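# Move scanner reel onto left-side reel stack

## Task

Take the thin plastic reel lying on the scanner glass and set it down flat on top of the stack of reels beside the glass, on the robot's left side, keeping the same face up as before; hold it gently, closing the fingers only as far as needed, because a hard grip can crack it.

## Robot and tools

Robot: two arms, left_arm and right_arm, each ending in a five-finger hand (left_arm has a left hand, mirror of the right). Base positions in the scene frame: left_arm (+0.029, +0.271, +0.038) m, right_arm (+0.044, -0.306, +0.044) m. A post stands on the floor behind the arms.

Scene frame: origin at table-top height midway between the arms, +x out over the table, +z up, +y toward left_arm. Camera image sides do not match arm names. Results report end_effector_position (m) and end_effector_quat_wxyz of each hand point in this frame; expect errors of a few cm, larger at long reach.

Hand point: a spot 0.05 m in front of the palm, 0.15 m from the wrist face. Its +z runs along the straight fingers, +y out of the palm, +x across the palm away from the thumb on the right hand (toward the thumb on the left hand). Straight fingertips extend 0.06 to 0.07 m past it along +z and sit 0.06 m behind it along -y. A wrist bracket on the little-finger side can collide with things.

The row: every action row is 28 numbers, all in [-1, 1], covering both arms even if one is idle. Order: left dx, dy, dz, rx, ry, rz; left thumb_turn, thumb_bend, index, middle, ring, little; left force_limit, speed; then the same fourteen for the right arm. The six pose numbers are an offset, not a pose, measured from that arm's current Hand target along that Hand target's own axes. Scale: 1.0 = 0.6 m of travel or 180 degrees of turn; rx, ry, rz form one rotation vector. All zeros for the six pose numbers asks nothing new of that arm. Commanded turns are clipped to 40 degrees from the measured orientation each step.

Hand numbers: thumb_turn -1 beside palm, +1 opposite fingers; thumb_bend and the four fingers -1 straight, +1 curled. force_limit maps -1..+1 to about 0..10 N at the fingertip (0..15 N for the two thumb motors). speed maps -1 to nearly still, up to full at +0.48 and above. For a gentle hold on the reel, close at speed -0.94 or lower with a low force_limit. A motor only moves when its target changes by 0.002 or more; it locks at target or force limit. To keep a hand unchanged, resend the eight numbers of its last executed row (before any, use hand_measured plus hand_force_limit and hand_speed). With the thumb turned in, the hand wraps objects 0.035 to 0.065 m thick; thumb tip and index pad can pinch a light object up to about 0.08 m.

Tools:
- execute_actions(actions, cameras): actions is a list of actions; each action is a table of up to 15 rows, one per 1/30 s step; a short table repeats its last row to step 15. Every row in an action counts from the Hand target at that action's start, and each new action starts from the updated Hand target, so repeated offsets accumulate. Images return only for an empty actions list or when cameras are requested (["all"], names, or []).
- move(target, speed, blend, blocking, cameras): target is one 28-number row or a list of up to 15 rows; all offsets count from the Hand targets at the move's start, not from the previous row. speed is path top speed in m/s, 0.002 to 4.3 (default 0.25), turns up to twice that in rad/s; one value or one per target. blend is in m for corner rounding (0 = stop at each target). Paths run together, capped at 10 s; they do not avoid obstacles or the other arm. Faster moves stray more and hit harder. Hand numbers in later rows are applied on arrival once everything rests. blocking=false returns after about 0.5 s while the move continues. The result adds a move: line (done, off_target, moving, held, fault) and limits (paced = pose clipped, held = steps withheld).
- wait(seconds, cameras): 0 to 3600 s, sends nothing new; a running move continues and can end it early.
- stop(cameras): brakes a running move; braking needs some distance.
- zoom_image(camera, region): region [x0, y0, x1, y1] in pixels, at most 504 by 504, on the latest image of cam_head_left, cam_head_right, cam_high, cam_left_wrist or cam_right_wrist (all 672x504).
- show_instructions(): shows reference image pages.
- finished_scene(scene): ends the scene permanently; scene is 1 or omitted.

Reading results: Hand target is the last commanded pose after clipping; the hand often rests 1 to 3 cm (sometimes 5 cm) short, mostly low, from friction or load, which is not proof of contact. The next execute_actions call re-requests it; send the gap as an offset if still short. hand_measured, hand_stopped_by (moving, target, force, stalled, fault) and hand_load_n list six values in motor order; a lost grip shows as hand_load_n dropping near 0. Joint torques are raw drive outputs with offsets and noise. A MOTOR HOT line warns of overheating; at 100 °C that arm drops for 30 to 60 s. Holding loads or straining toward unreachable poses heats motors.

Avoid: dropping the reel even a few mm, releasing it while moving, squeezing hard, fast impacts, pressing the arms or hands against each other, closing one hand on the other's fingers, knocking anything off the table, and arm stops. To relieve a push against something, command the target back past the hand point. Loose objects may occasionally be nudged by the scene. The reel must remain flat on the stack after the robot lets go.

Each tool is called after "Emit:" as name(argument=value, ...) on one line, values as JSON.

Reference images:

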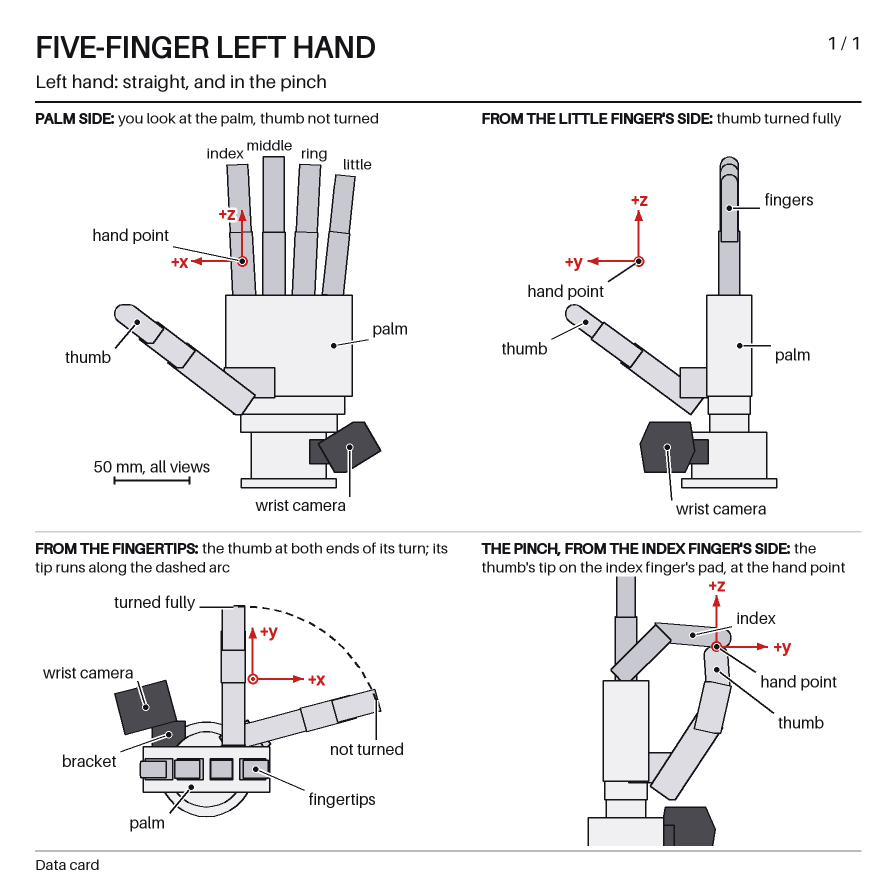

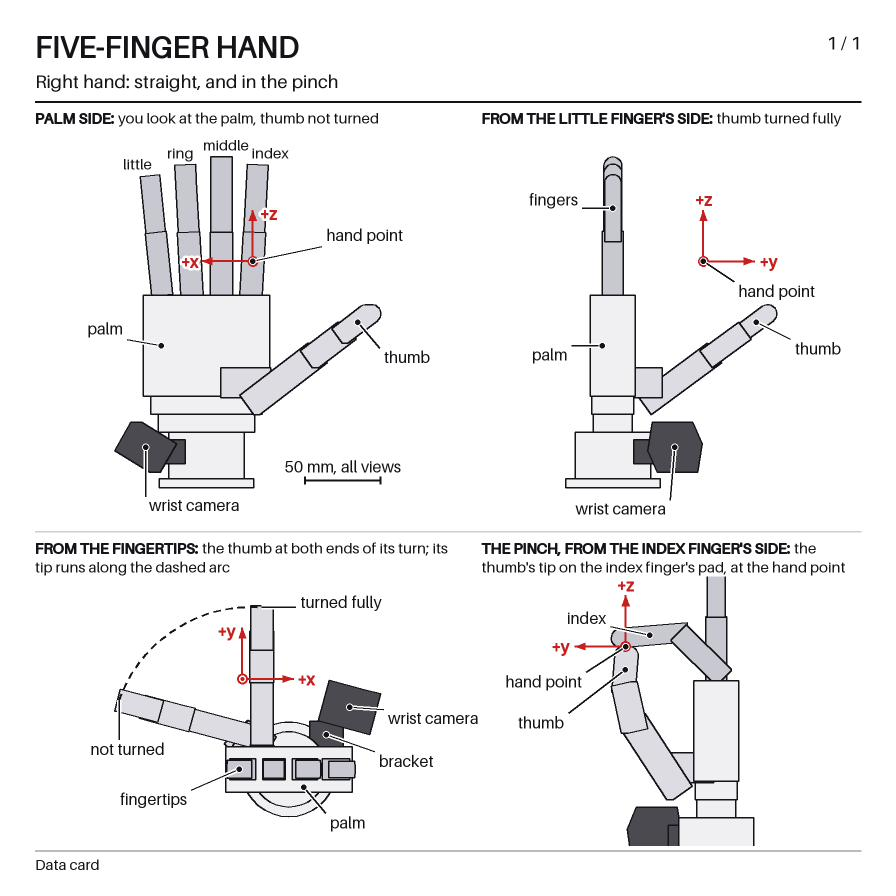

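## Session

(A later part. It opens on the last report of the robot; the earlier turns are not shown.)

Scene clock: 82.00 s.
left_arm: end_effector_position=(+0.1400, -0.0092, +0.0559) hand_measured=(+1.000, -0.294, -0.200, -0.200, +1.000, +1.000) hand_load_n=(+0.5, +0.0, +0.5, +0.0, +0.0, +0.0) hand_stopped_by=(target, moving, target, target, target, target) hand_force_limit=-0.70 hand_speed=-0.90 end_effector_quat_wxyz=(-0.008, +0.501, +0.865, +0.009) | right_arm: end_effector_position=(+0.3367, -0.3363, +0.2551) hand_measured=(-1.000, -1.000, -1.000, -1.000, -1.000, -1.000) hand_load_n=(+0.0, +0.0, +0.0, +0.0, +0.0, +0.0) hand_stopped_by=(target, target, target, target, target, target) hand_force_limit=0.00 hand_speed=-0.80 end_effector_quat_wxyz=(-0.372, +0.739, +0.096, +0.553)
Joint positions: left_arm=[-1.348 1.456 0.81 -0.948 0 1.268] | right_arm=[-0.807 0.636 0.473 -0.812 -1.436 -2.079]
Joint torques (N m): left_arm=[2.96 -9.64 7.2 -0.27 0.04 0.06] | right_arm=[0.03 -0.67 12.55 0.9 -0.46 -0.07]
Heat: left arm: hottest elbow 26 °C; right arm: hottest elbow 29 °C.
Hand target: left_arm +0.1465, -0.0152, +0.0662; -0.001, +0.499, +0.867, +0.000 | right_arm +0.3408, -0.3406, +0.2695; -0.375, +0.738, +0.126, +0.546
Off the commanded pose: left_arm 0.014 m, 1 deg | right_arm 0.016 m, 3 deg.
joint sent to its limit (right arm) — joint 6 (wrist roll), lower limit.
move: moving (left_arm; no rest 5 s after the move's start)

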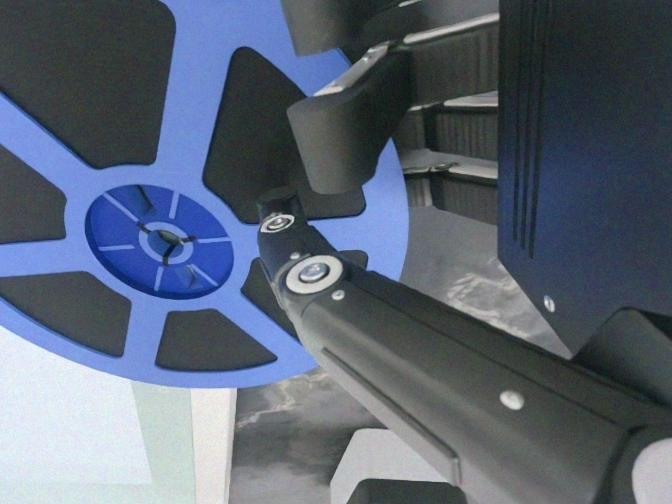

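Emit:
wait(seconds=2.5, cameras=["cam_left_wrist"])

Emit:
zoom_image(camera="cam_left_wrist", region=[220, 60, 460, 300])

Scene clock: 84.63 s.
left_arm: end_effector_position=(+0.1400, -0.0092, +0.0559) hand_measured=(+1.000, +0.000, -0.200, -0.200, +1.000, +1.000) hand_load_n=(+0.0, +0.0, +0.5, +0.0, +0.0, +0.0) hand_stopped_by=(target, target, target, target, target, target) hand_force_limit=-0.70 hand_speed=-0.90 end_effector_quat_wxyz=(-0.008, +0.501, +0.865, +0.009) | right_arm: end_effector_position=(+0.3367, -0.3363, +0.2551) hand_measured=(-1.000, -1.000, -1.000, -1.000, -1.000, -1.000) hand_load_n=(+0.0, +0.0, +0.0, +0.0, +0.0, +0.0) hand_stopped_by=(target, target, target, target, target, target) hand_force_limit=0.00 hand_speed=-0.80 end_effector_quat_wxyz=(-0.372, +0.739, +0.096, +0.553)
Joint positions: left_arm=[-1.348 1.456 0.81 -0.948 0 1.268] | right_arm=[-0.807 0.636 0.473 -0.812 -1.436 -2.079]
Joint torques (N m): left_arm=[3.02 -9.64 7.2 -0.25 0.04 0.06] | right_arm=[0.09 -0.73 12.56 0.9 -0.46 -0.07]
Heat: left arm: hottest elbow 26 °C; right arm: hottest elbow 29 °C.
Hand target: left_arm +0.1465, -0.0152, +0.0662; -0.001, +0.499, +0.867, +0.000 | right_arm +0.3408, -0.3406, +0.2695; -0.375, +0.738, +0.126, +0.546
Off the commanded pose: left_arm 0.014 m, 1 deg | right_arm 0.016 m, 3 deg.
wait: 2.50 s; at rest by 2.03 s

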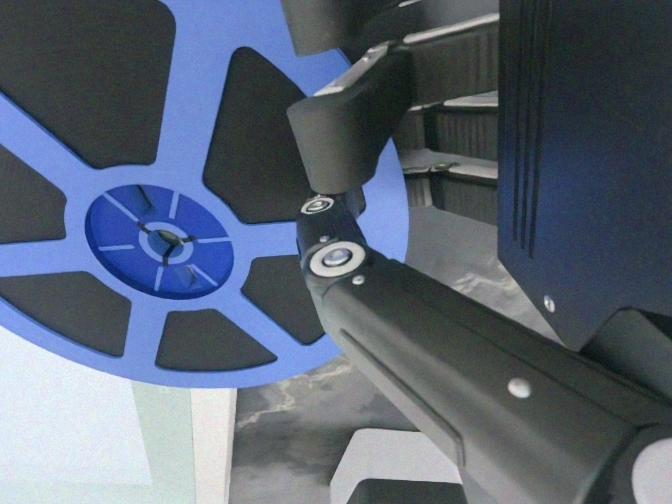

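Scaled by 2.100 from the camera's image (finer frame: 960x720).

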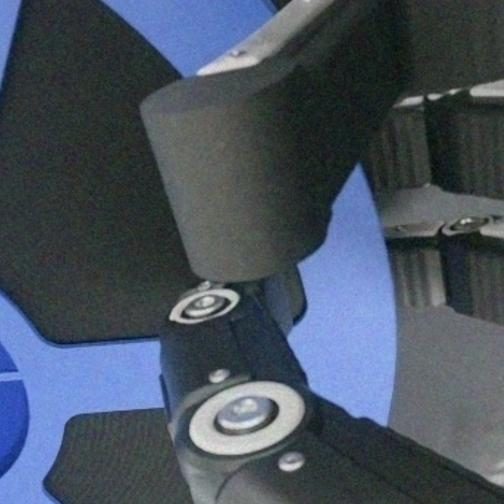

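Emit:
move(target=[[0,0,0,0,0,0,1,0.3,-0.2,-0.2,1,1,-0.7,-0.92,0,0,0,0,0,0,-1,-1,-1,-1,-1,-1,0,-0.8]], speed=0.02, cameras=["cam_left_wrist"])

Emit:
zoom_image(camera="cam_left_wrist", region=[220, 60, 460, 300])

Scene clock: 87.57 s.
left_arm: end_effector_position=(+0.1400, -0.0092, +0.0559) hand_measured=(+1.000, +0.300, -0.200, -0.200, +1.000, +1.000) hand_load_n=(-0.5, +0.0, +0.5, +0.0, +0.0, +0.0) hand_stopped_by=(target, target, target, target, target, target) hand_force_limit=-0.70 hand_speed=-0.92 end_effector_quat_wxyz=(-0.008, +0.501, +0.865, +0.009) | right_arm: end_effector_position=(+0.3367, -0.3363, +0.2551) hand_measured=(-1.000, -1.000, -1.000, -1.000, -1.000, -1.000) hand_load_n=(+0.0, +0.0, +0.0, +0.0, -0.5, +0.0) hand_stopped_by=(target, target, target, target, target, target) hand_force_limit=0.00 hand_speed=-0.80 end_effector_quat_wxyz=(-0.372, +0.739, +0.096, +0.553)
Joint positions: left_arm=[-1.348 1.456 0.81 -0.948 0 1.268] | right_arm=[-0.807 0.636 0.473 -0.812 -1.436 -2.079]
Joint torques (N m): left_arm=[2.96 -9.64 7.21 -0.24 0.05 0.06] | right_arm=[0.09 -0.73 12.56 0.9 -0.46 -0.07]
Heat: left arm: hottest elbow 26 °C; right arm: hottest elbow 29 °C.
Hand target: left_arm +0.1465, -0.0152, +0.0662; -0.001, +0.499, +0.867, +0.000 | right_arm +0.3408, -0.3406, +0.2695; -0.375, +0.738, +0.126, +0.546
Off the commanded pose: left_arm 0.014 m, 1 deg | right_arm 0.016 m, 3 deg.
joint sent to its limit (right arm) — joint 6 (wrist roll), lower limit. The joint targets are off in orientation, not in position.
move: done

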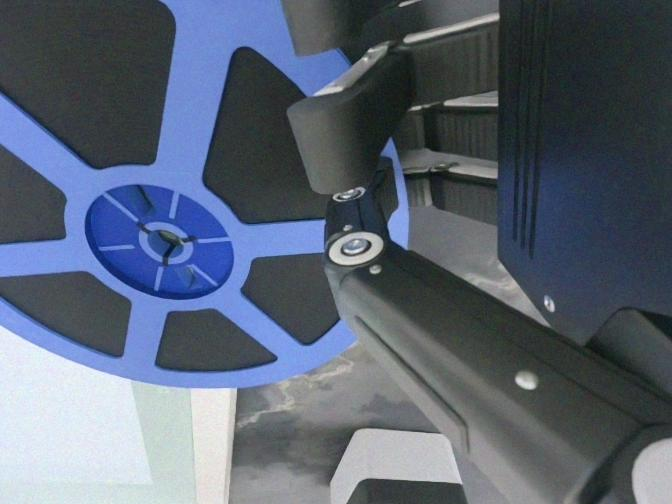

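Scaled by 2.100 from the camera's image (finer frame: 960x720).

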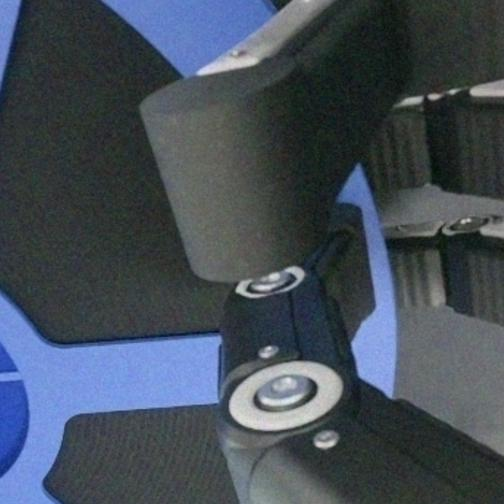

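Emit:
move(target=[[0,0,0,0,0,0,1,0.3,-0.05,-0.05,1,1,-0.4,-0.95,0,0,0,0,0,0,-1,-1,-1,-1,-1,-1,0,-0.8]], speed=0.02, cameras=["cam_left_wrist"])

Emit:
zoom_image(camera="cam_left_wrist", region=[220, 60, 460, 300])

Scene clock: 88.80 s.
left_arm: end_effector_position=(+0.1399, -0.0093, +0.0560) hand_measured=(+1.000, +0.300, -0.098, -0.074, +1.000, +1.000) hand_load_n=(-0.5, +2.0, +3.0, +3.5, +0.0, +0.0) hand_stopped_by=(target, target, force, force, target, target) hand_force_limit=-0.40 hand_speed=-0.95 end_effector_quat_wxyz=(-0.008, +0.501, +0.865, +0.008) | right_arm: end_effector_position=(+0.3367, -0.3363, +0.2551) hand_measured=(-1.000, -1.000, -1.000, -1.000, -1.000, -1.000) hand_load_n=(+0.0, +0.0, +0.0, +0.0, +0.0, +0.0) hand_stopped_by=(target, target, target, target, target, target) hand_force_limit=0.00 hand_speed=-0.80 end_effector_quat_wxyz=(-0.372, +0.739, +0.096, +0.553)
Joint positions: left_arm=[-1.348 1.455 0.81 -0.948 0.001 1.268] | right_arm=[-0.807 0.636 0.473 -0.812 -1.436 -2.079]
Joint torques (N m): left_arm=[3.02 -9.64 7.24 -0.24 0.02 0.05] | right_arm=[0.09 -0.73 12.56 0.9 -0.46 -0.07]
Heat: left arm: hottest elbow 27 °C; right arm: hottest elbow 29 °C.
Hand target: left_arm +0.1465, -0.0152, +0.0662; -0.001, +0.499, +0.867, +0.000 | right_arm +0.3408, -0.3406, +0.2695; -0.375, +0.738, +0.126, +0.546
Off the commanded pose: left_arm 0.014 m, 1 deg | right_arm 0.016 m, 3 deg.
joint sent to its limit (right arm) — joint 6 (wrist roll), lower limit. The joint targets are off in orientation, not in position.
move: done

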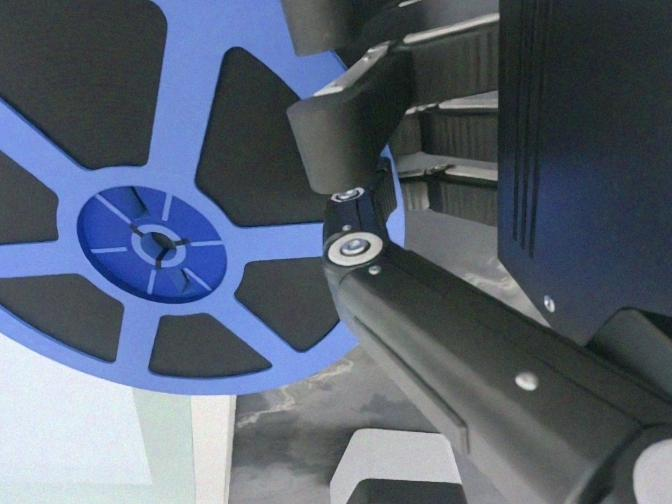

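Scaled by 2.100 from the camera's image (finer frame: 960x720).

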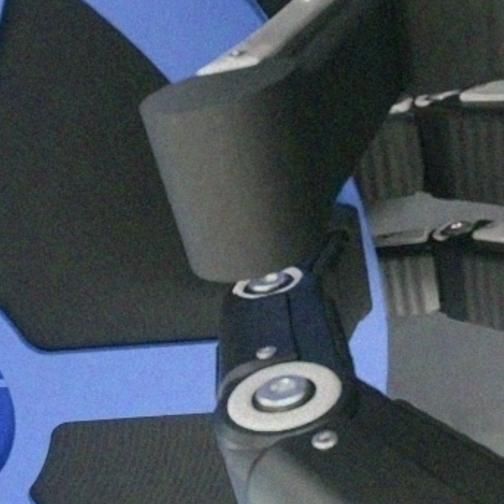

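Emit:
move(target=[[0,0,-0.025,0,0,0,1,0.3,-0.05,-0.05,1,1,-0.4,-0.95,0,0,0,0,0,0,-1,-1,-1,-1,-1,-1,0,-0.8]], speed=0.03, cameras=["cam_left_wrist","cam_head_left","cam_head_right"])

Emit:
zoom_image(camera="cam_head_left", region=[270, 220, 420, 340])

Scene clock: 89.87 s.
left_arm: end_effector_position=(+0.1380, -0.0002, +0.0658) hand_measured=(+1.000, +0.300, -0.098, -0.074, +1.000, +1.000) hand_load_n=(+0.0, +3.0, +1.0, +2.5, +0.0, +0.0) hand_stopped_by=(target, target, force, force, target, target) hand_force_limit=-0.40 hand_speed=-0.95 end_effector_quat_wxyz=(-0.014, +0.501, +0.865, +0.015) | right_arm: end_effector_position=(+0.3367, -0.3363, +0.2551) hand_measured=(-1.000, -1.000, -1.000, -1.000, -1.000, -1.000) hand_load_n=(+0.0, +0.0, +0.0, +0.0, +0.0, +0.0) hand_stopped_by=(target, target, target, target, target, target) hand_force_limit=0.00 hand_speed=-0.80 end_effector_quat_wxyz=(-0.372, +0.739, +0.096, +0.553)
Joint positions: left_arm=[-1.348 1.428 0.81 -0.994 0.001 1.27] | right_arm=[-0.807 0.636 0.473 -0.812 -1.436 -2.079]
Joint torques (N m): left_arm=[2.96 -9.23 8.79 -0.34 0.02 0.04] | right_arm=[0.09 -0.67 12.56 0.91 -0.46 -0.07]
Heat: left arm: hottest elbow 27 °C; right arm: hottest elbow 30 °C.
Hand target: left_arm +0.1465, -0.0152, +0.0812; -0.001, +0.499, +0.867, +0.000 | right_arm +0.3408, -0.3406, +0.2695; -0.375, +0.738, +0.126, +0.546
Off the commanded pose: left_arm 0.023 m, 2 deg | right_arm 0.016 m, 3 deg.
joint sent to its limit (right arm) — joint 6 (wrist roll), lower limit. The joint targets are off in orientation, not in position.
move: off_target (left_arm)
Images, in order (width x height): cam_head_left 672x504, cam_head_right 672x504, cam_left_wrist 672x504.

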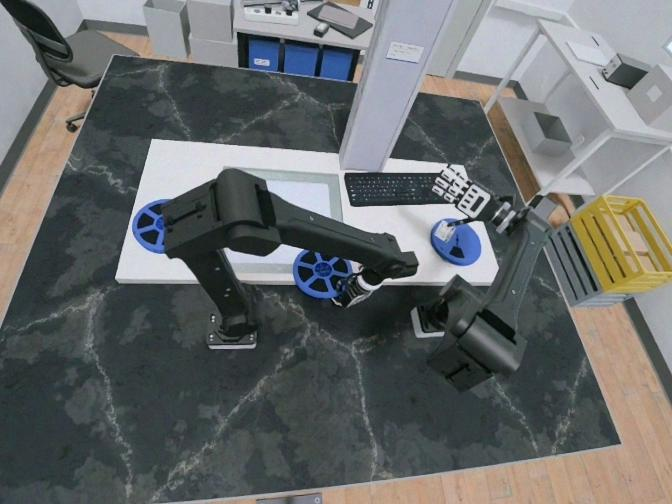

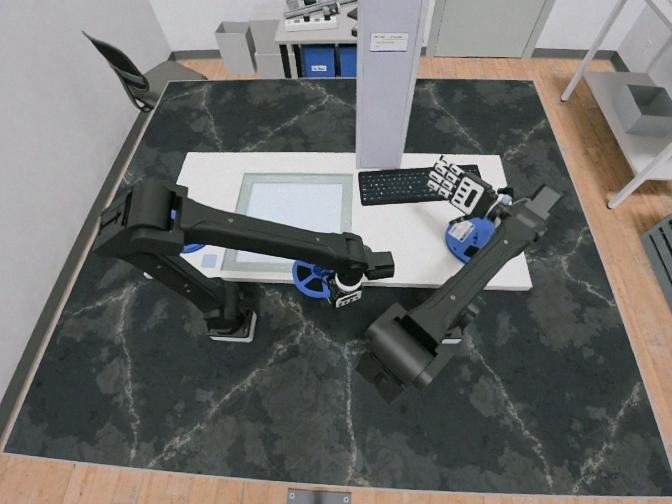

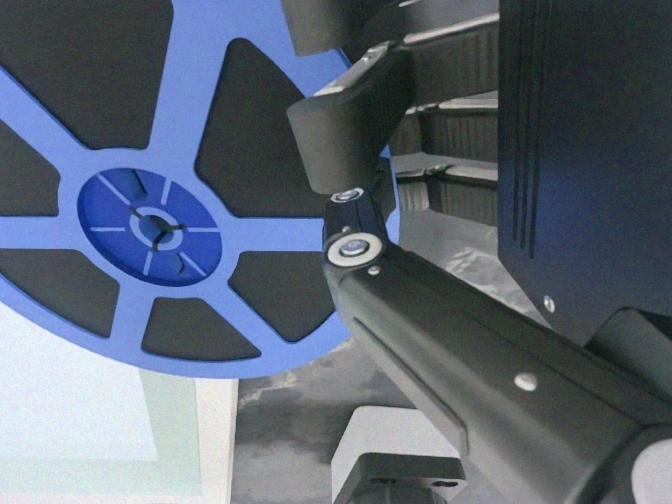

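Scaled by 3.360 from the camera's image (finer frame: 960x720).

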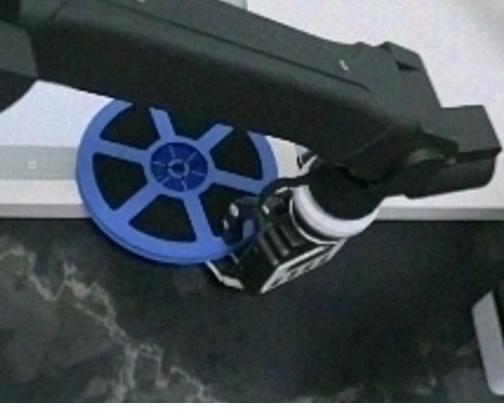

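Emit:
move(target=[[0,0,-0.0667,0,0,0,1,0.3,-0.05,-0.05,1,1,-0.4,-0.95,0,0,0,0,0,0,-1,-1,-1,-1,-1,-1,0,-0.8]], speed=0.05, cameras=["cam_left_wrist","cam_head_left","cam_high"])

Emit:
zoom_image(camera="cam_head_left", region=[270, 220, 420, 340])

Scene clock: 91.30 s.
left_arm: end_effector_position=(+0.1377, +0.0025, +0.1024) hand_measured=(+1.000, +0.300, -0.098, -0.074, +1.000, +1.000) hand_load_n=(+0.0, +0.5, +0.5, +2.0, +0.0, +0.0) hand_stopped_by=(target, target, force, force, target, target) hand_force_limit=-0.40 hand_speed=-0.95 end_effector_quat_wxyz=(-0.018, +0.501, +0.865, +0.019) | right_arm: end_effector_position=(+0.3367, -0.3363, +0.2551) hand_measured=(-1.000, -1.000, -1.000, -1.000, -1.000, -1.000) hand_load_n=(+0.0, +0.0, +0.0, +0.0, +0.0, +0.0) hand_stopped_by=(target, target, target, target, target, target) hand_force_limit=0.00 hand_speed=-0.80 end_effector_quat_wxyz=(-0.372, +0.739, +0.096, +0.553)
Joint positions: left_arm=[-1.347 1.369 0.862 -1.115 0.001 1.27] | right_arm=[-0.807 0.636 0.473 -0.812 -1.436 -2.079]
Joint torques (N m): left_arm=[2.84 -8.82 9.96 -0.32 0.01 0.04] | right_arm=[0.03 -0.73 12.57 0.9 -0.46 -0.07]
Heat: left arm: hottest elbow 27 °C; right arm: hottest elbow 30 °C.
Hand target: left_arm +0.1465, -0.0152, +0.1211; -0.001, +0.499, +0.867, +0.000 | right_arm +0.3408, -0.3406, +0.2695; -0.375, +0.738, +0.126, +0.546
Off the commanded pose: left_arm 0.027 m, 3 deg | right_arm 0.016 m, 3 deg.
joint sent to its limit (right arm) — joint 6 (wrist roll), lower limit. The joint targets are off in orientation, not in position.
move: off_target (left_arm)
Images, in order (width x height): cam_head_left 672x504, cam_high 672x504, cam_left_wrist 672x504.

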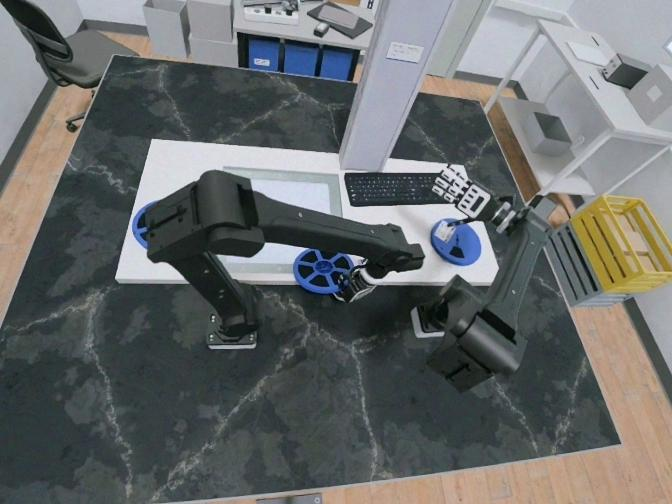

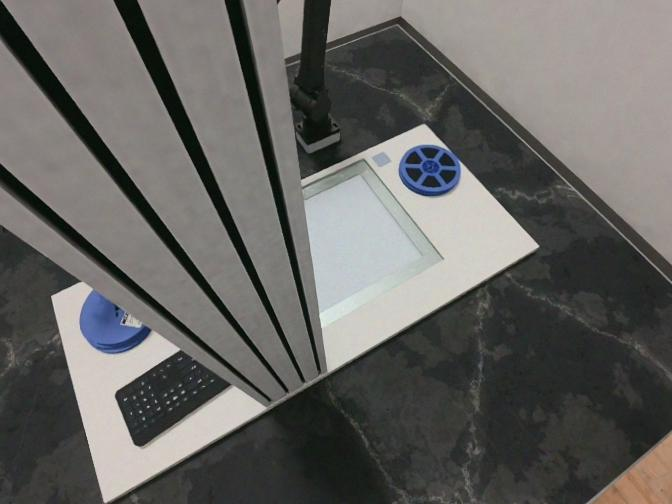

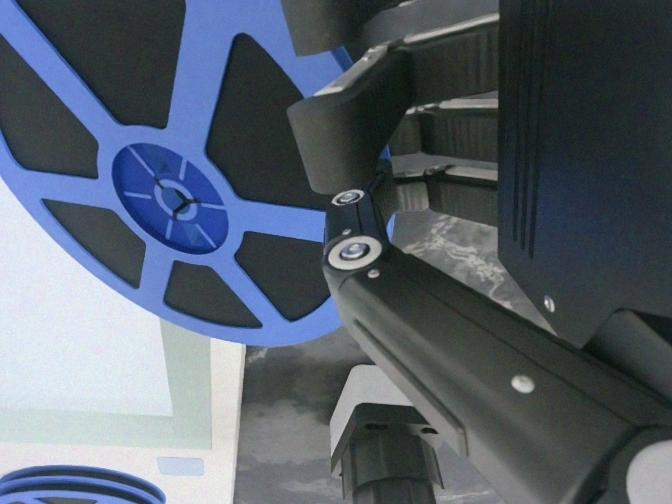

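Scaled by 3.360 from the camera's image (finer frame: 960x720).

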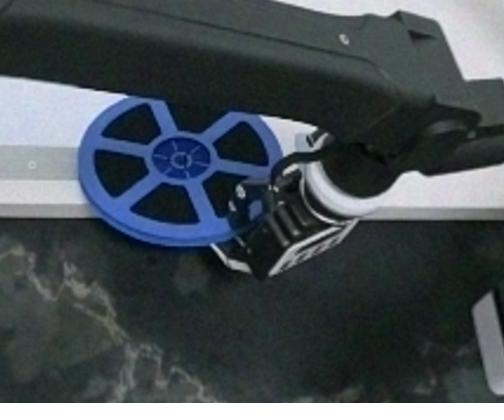

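Emit:
move(target=[[0,0,-0.05,-0.0833,0,0,1,0.3,-0.05,-0.05,1,1,-0.4,-0.95,0,0,0,0,0,0,-1,-1,-1,-1,-1,-1,0,-0.8]], speed=0.05, cameras=["cam_left_wrist","cam_head_left","cam_head_right"])

Emit:
zoom_image(camera="cam_head_left", region=[270, 220, 420, 340])

Scene clock: 94.77 s.
left_arm: end_effector_position=(+0.1478, +0.0029, +0.1373) hand_measured=(+1.000, +0.300, -0.098, -0.074, +1.000, +1.000) hand_load_n=(+0.5, +2.0, +0.0, +5.0, +0.0, +0.0) hand_stopped_by=(target, target, force, force, target, target) hand_force_limit=-0.40 hand_speed=-0.95 end_effector_quat_wxyz=(+0.051, +0.495, +0.859, +0.122) | right_arm: end_effector_position=(+0.3367, -0.3363, +0.2551) hand_measured=(-1.000, -1.000, -1.000, -1.000, -1.000, -1.000) hand_load_n=(+0.0, +0.0, +0.0, +0.0, +0.0, +0.0) hand_stopped_by=(target, target, target, target, target, target) hand_force_limit=0.00 hand_speed=-0.80 end_effector_quat_wxyz=(-0.372, +0.739, +0.096, +0.553)
Joint positions: left_arm=[-1.443 1.404 0.937 -1.24 -0.228 1.154] | right_arm=[-0.807 0.636 0.473 -0.812 -1.436 -2.079]
Joint torques (N m): left_arm=[0.26 -7.82 10.13 -0.53 -0.47 -0.19] | right_arm=[0.03 -0.67 12.56 0.9 -0.46 -0.07]
Heat: left arm: hottest elbow 27 °C; right arm: hottest elbow 30 °C.
Hand target: left_arm +0.1465, -0.0151, +0.1512; +0.064, +0.495, +0.859, +0.113 | right_arm +0.3408, -0.3406, +0.2695; -0.375, +0.738, +0.126, +0.546
Off the commanded pose: left_arm 0.023 m, 2 deg | right_arm 0.016 m, 3 deg.
joint sent to its limit (right arm) — joint 6 (wrist roll), lower limit. The joint targets are off in orientation, not in position.
move: off_target (left_arm)
Images, in order (width x height): cam_head_left 672x504, cam_head_right 672x504, cam_left_wrist 672x504.

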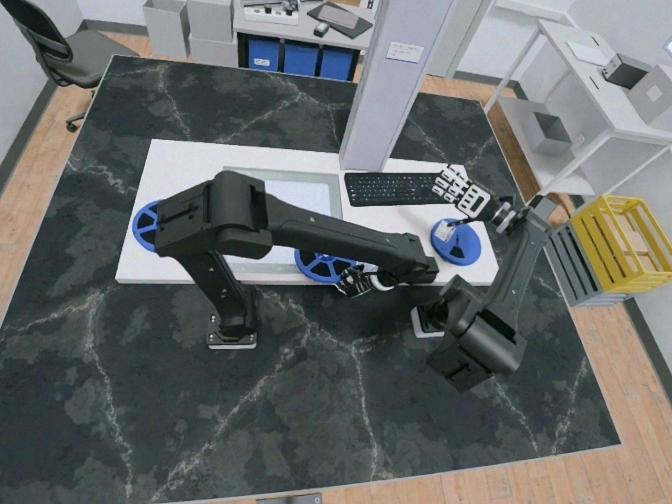

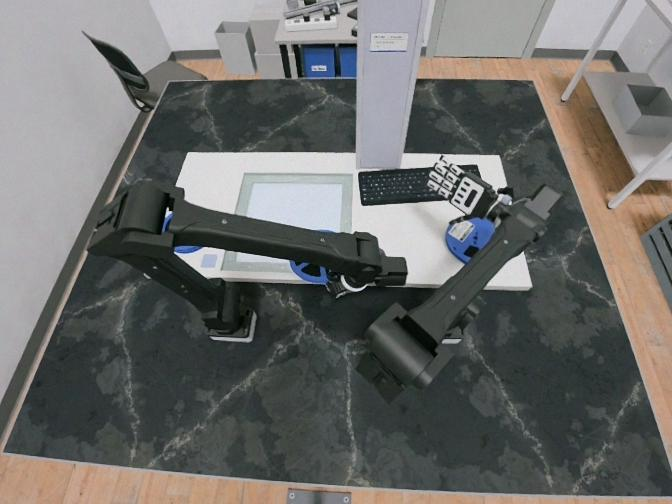

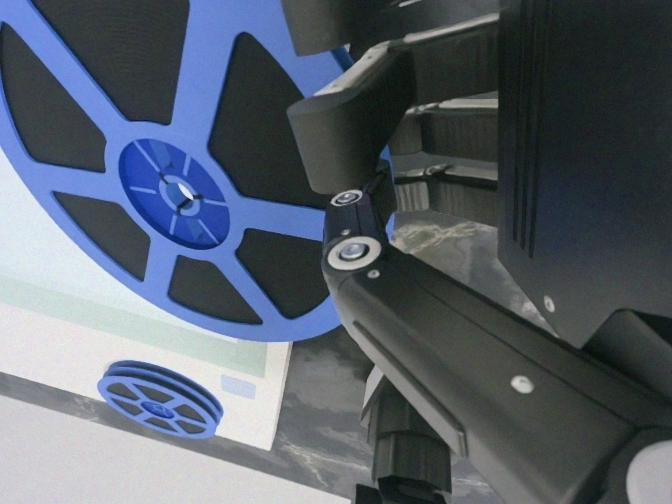

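Scaled by 3.360 from the camera's image (finer frame: 960x720).

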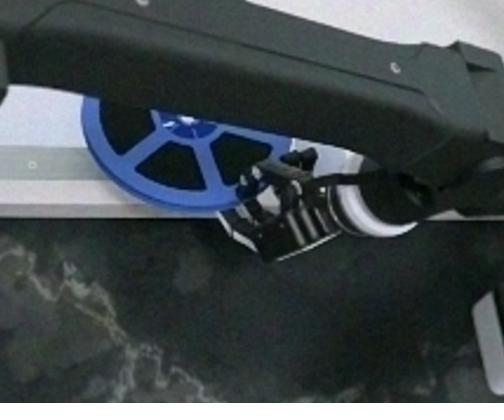

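Emit:
move(target=[[0,0.015,-0.065,0,0,0,1,0.3,-0.05,-0.05,1,1,-0.4,-0.95,0,0,0,0,0,0,-1,-1,-1,-1,-1,-1,0,-0.8]], speed=0.04, cameras=["cam_left_wrist","cam_head_left","cam_head_right"])

Emit:
zoom_image(camera="cam_head_left", region=[270, 200, 420, 320])

Scene clock: 96.57 s.
left_arm: end_effector_position=(+0.1474, +0.0005, +0.1704) hand_measured=(+1.000, +0.300, -0.098, -0.074, +1.000, +1.000) hand_load_n=(+0.0, +2.5, +0.5, +4.5, +0.0, +0.0) hand_stopped_by=(target, target, force, force, target, target) hand_force_limit=-0.40 hand_speed=-0.95 end_effector_quat_wxyz=(+0.044, +0.495, +0.858, +0.131) | right_arm: end_effector_position=(+0.3367, -0.3363, +0.2551) hand_measured=(-1.000, -1.000, -1.000, -1.000, -1.000, -1.000) hand_load_n=(+0.0, +0.0, +0.0, +0.0, +0.0, +0.0) hand_stopped_by=(target, target, target, target, target, target) hand_force_limit=0.00 hand_speed=-0.80 end_effector_quat_wxyz=(-0.372, +0.739, +0.096, +0.553)
Joint positions: left_arm=[-1.445 1.388 1.01 -1.352 -0.228 1.15] | right_arm=[-0.807 0.636 0.473 -0.812 -1.436 -2.079]
Joint torques (N m): left_arm=[0.09 -9.76 10.35 -0.62 -0.45 -0.22] | right_arm=[0.09 -0.73 12.56 0.9 -0.46 -0.06]
Heat: left arm: hottest elbow 27 °C; right arm: hottest elbow 30 °C.
Hand target: left_arm +0.1454, -0.0159, +0.1912; +0.064, +0.495, +0.859, +0.113 | right_arm +0.3408, -0.3406, +0.2695; -0.375, +0.738, +0.126, +0.546
Off the commanded pose: left_arm 0.026 m, 3 deg | right_arm 0.016 m, 3 deg.
joint sent to its limit (right arm) — joint 6 (wrist roll), lower limit. The joint targets are off in orientation, not in position.
move: off_target (left_arm)
Images, in order (width x height): cam_head_left 672x504, cam_head_right 672x504, cam_left_wrist 672x504.

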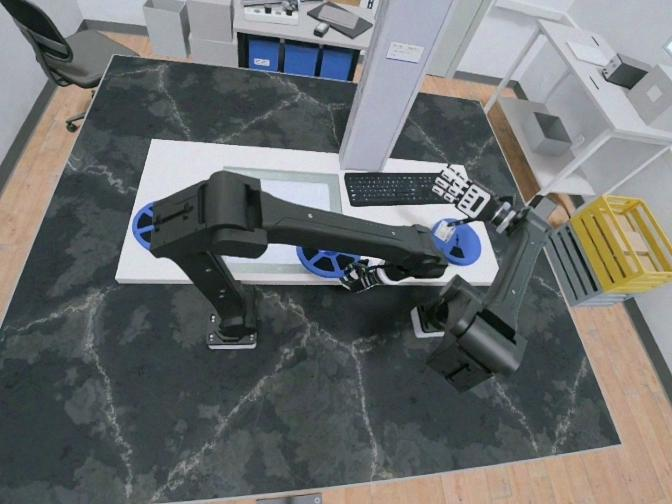

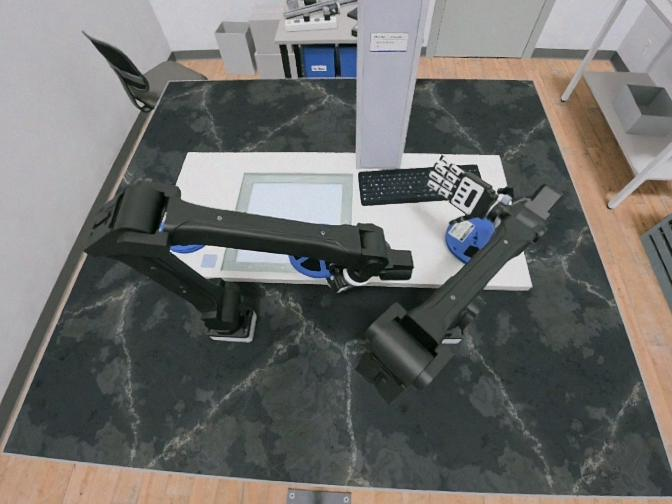

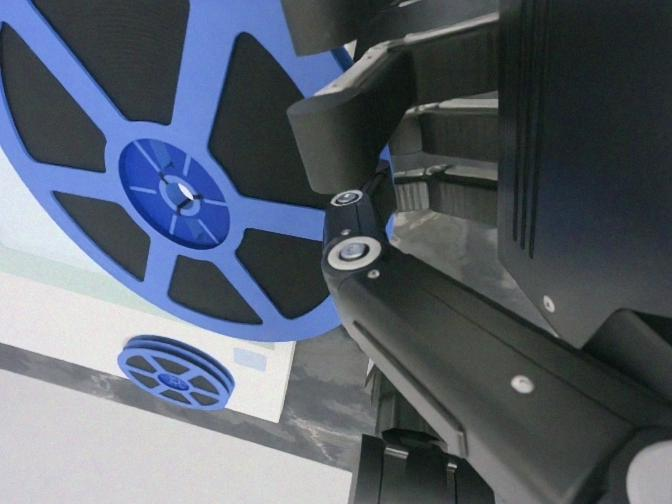

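Scaled by 3.360 from the camera's image (finer frame: 960x720).

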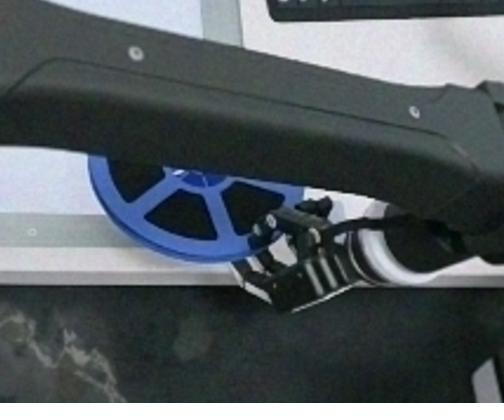

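Emit:
move(target=[[0.3838,0.622,0.151,-0.0208,0.1063,-0.4807,1,0.3,-0.05,-0.05,1,1,-0.4,-0.95,0,0,0,0,0,0,-1,-1,-1,-1,-1,-1,0,-0.8]], speed=0.12, cameras=["all"])

Scene clock: 105.03 s.
left_arm: end_effector_position=(+0.3421, +0.3720, +0.1858) hand_measured=(+1.000, +0.300, -0.098, -0.074, +1.000, +1.000) hand_load_n=(+0.0, +2.0, +0.5, +5.0, +0.0, +0.5) hand_stopped_by=(target, target, force, force, target, target) hand_force_limit=-0.40 hand_speed=-0.95 end_effector_quat_wxyz=(-0.020, -0.237, +0.961, +0.141) | right_arm: end_effector_position=(+0.3367, -0.3363, +0.2551) hand_measured=(-1.000, -1.000, -1.000, -1.000, -1.000, -1.000) hand_load_n=(+0.0, +0.0, -0.5, +0.0, +0.0, +0.0) hand_stopped_by=(target, target, target, target, target, target) hand_force_limit=0.00 hand_speed=-0.80 end_effector_quat_wxyz=(-0.372, +0.739, +0.096, +0.553)
Joint positions: left_arm=[0.04 1.425 1.095 -1.34 -0.269 1.111] | right_arm=[-0.807 0.636 0.473 -0.812 -1.436 -2.079]
Joint torques (N m): left_arm=[2.49 -8.94 10.74 0.24 -0.28 -0.2] | right_arm=[0.09 -0.67 12.56 0.9 -0.46 -0.07]
Heat: left arm: hottest elbow 27 °C; right arm: hottest elbow 30 °C.
Hand target: left_arm +0.3618, +0.3760, +0.1998; +0.008, -0.251, +0.958, +0.137 | right_arm +0.3408, -0.3406, +0.2695; -0.375, +0.738, +0.126, +0.546
Off the commanded pose: left_arm 0.025 m, 4 deg | right_arm 0.016 m, 3 deg.
joint sent to its limit (right arm) — joint 6 (wrist roll), lower limit. The joint targets are off in orientation, not in position.
move: off_target (left_arm)

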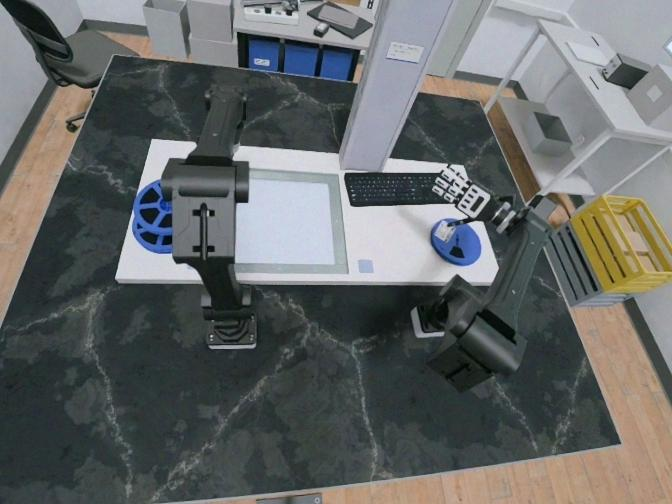

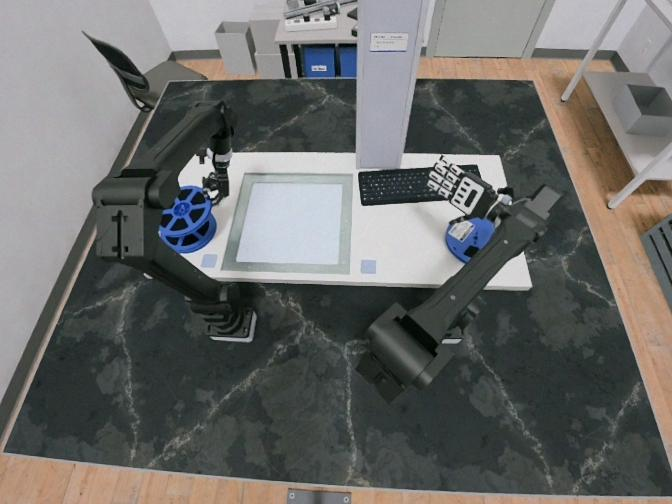

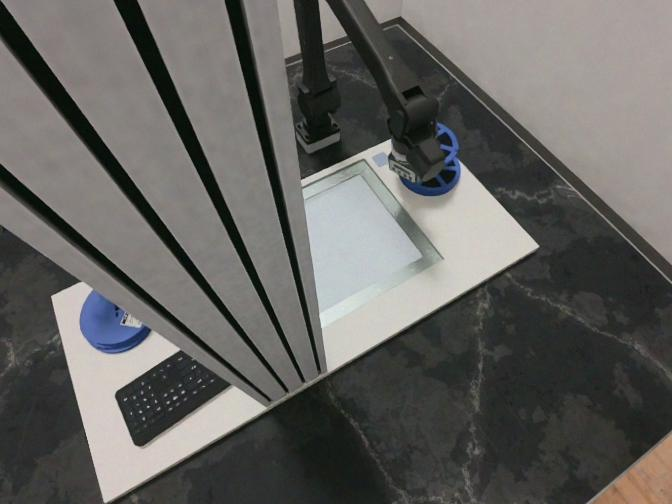

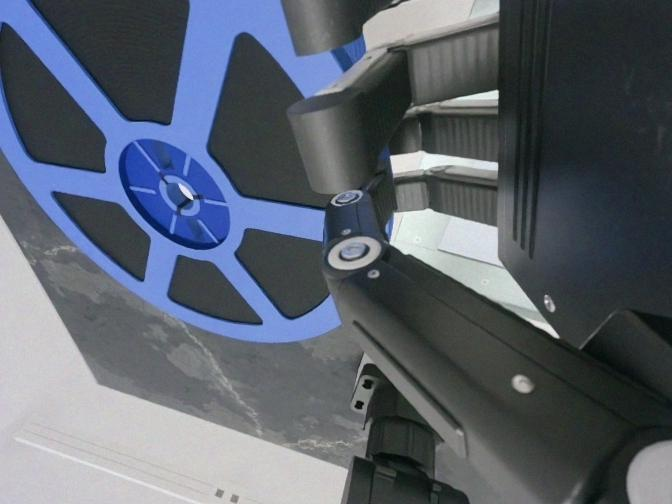

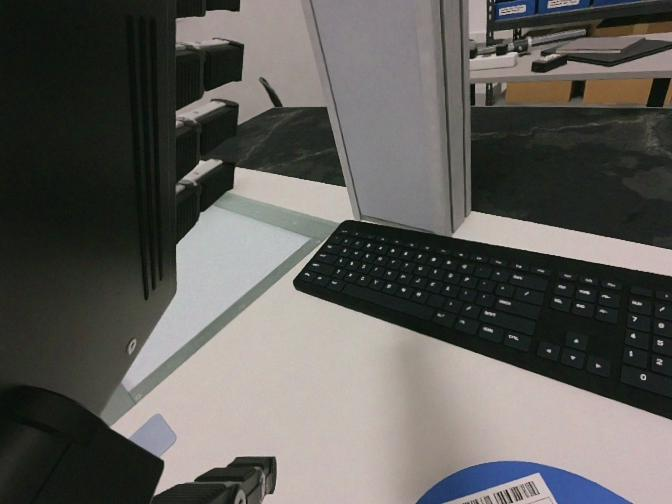

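Emit:
move(target=[[0,0,0,0,0,0,1,0.3,-0.05,-0.05,1,1,-0.4,-0.95,-0.2642,-0.4043,0.3812,0.2252,-0.1039,-0.031,-1,-1,-1,-1,-1,-1,0,-0.8]], speed=0.2, cameras=["cam_right_wrist","cam_left_wrist"])

Emit:
zoom_image(camera="cam_right_wrist", region=[250, 0, 500, 250])

Scene clock: 108.10 s.
left_arm: end_effector_position=(+0.3420, +0.3720, +0.1858) hand_measured=(+1.000, +0.300, -0.098, -0.074, +1.000, +1.000) hand_load_n=(+0.0, +2.5, +0.5, +5.0, +0.0, +0.0) hand_stopped_by=(target, target, force, force, target, target) hand_force_limit=-0.40 hand_speed=-0.95 end_effector_quat_wxyz=(-0.020, -0.237, +0.961, +0.141) | right_arm: end_effector_position=(+0.2901, +0.0100, +0.1819) hand_measured=(-1.000, -1.000, -1.000, -1.000, -1.000, -1.000) hand_load_n=(+0.0, +0.0, +0.0, +0.0, +0.0, +0.0) hand_stopped_by=(target, target, target, target, target, target) hand_force_limit=0.00 hand_speed=-0.80 end_effector_quat_wxyz=(-0.553, +0.646, +0.394, +0.348)
Joint positions: left_arm=[0.04 1.425 1.095 -1.34 -0.269 1.11] | right_arm=[0.548 1.022 0.309 0.454 -0.96 -1.323]
Joint torques (N m): left_arm=[2.37 -9 10.77 0.24 -0.27 -0.19] | right_arm=[0.15 -3.14 11.3 2.48 0.07 0.1]
Heat: left arm: hottest elbow 27 °C; right arm: hottest elbow 30 °C.
Hand target: left_arm +0.3619, +0.3760, +0.1998; +0.008, -0.251, +0.958, +0.137 | right_arm +0.3005, +0.0198, +0.1996; -0.555, +0.634, +0.399, +0.362
Off the commanded pose: left_arm 0.025 m, 4 deg | right_arm 0.023 m, 2 deg.
move: off_target (right_arm)
Images, in order (width x height): cam_left_wrist 672x504, cam_right_wrist 672x504.

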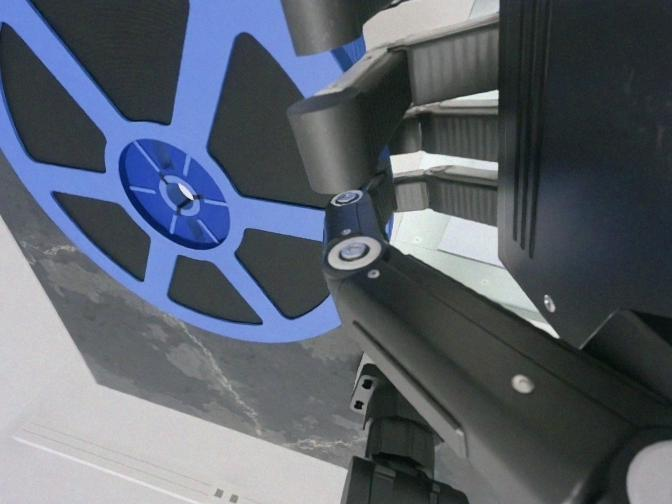

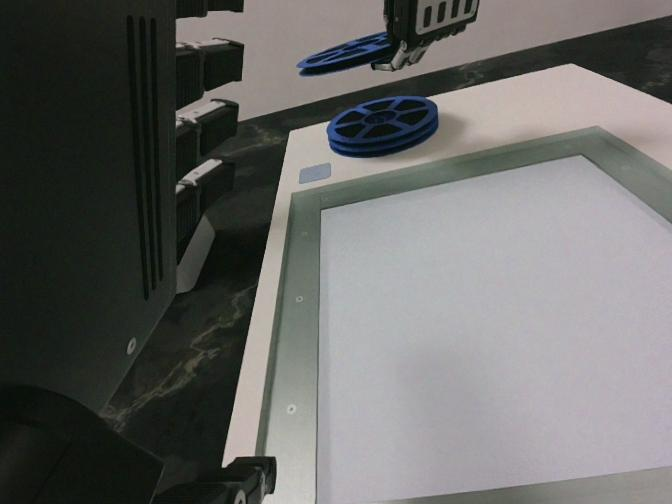

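Scaled by 2.016 from the camera's image (finer frame: 960x720).

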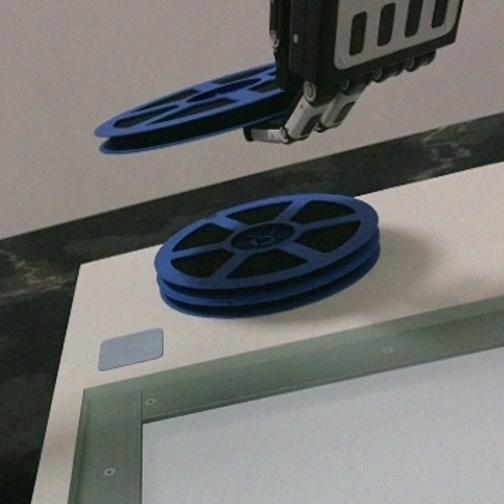

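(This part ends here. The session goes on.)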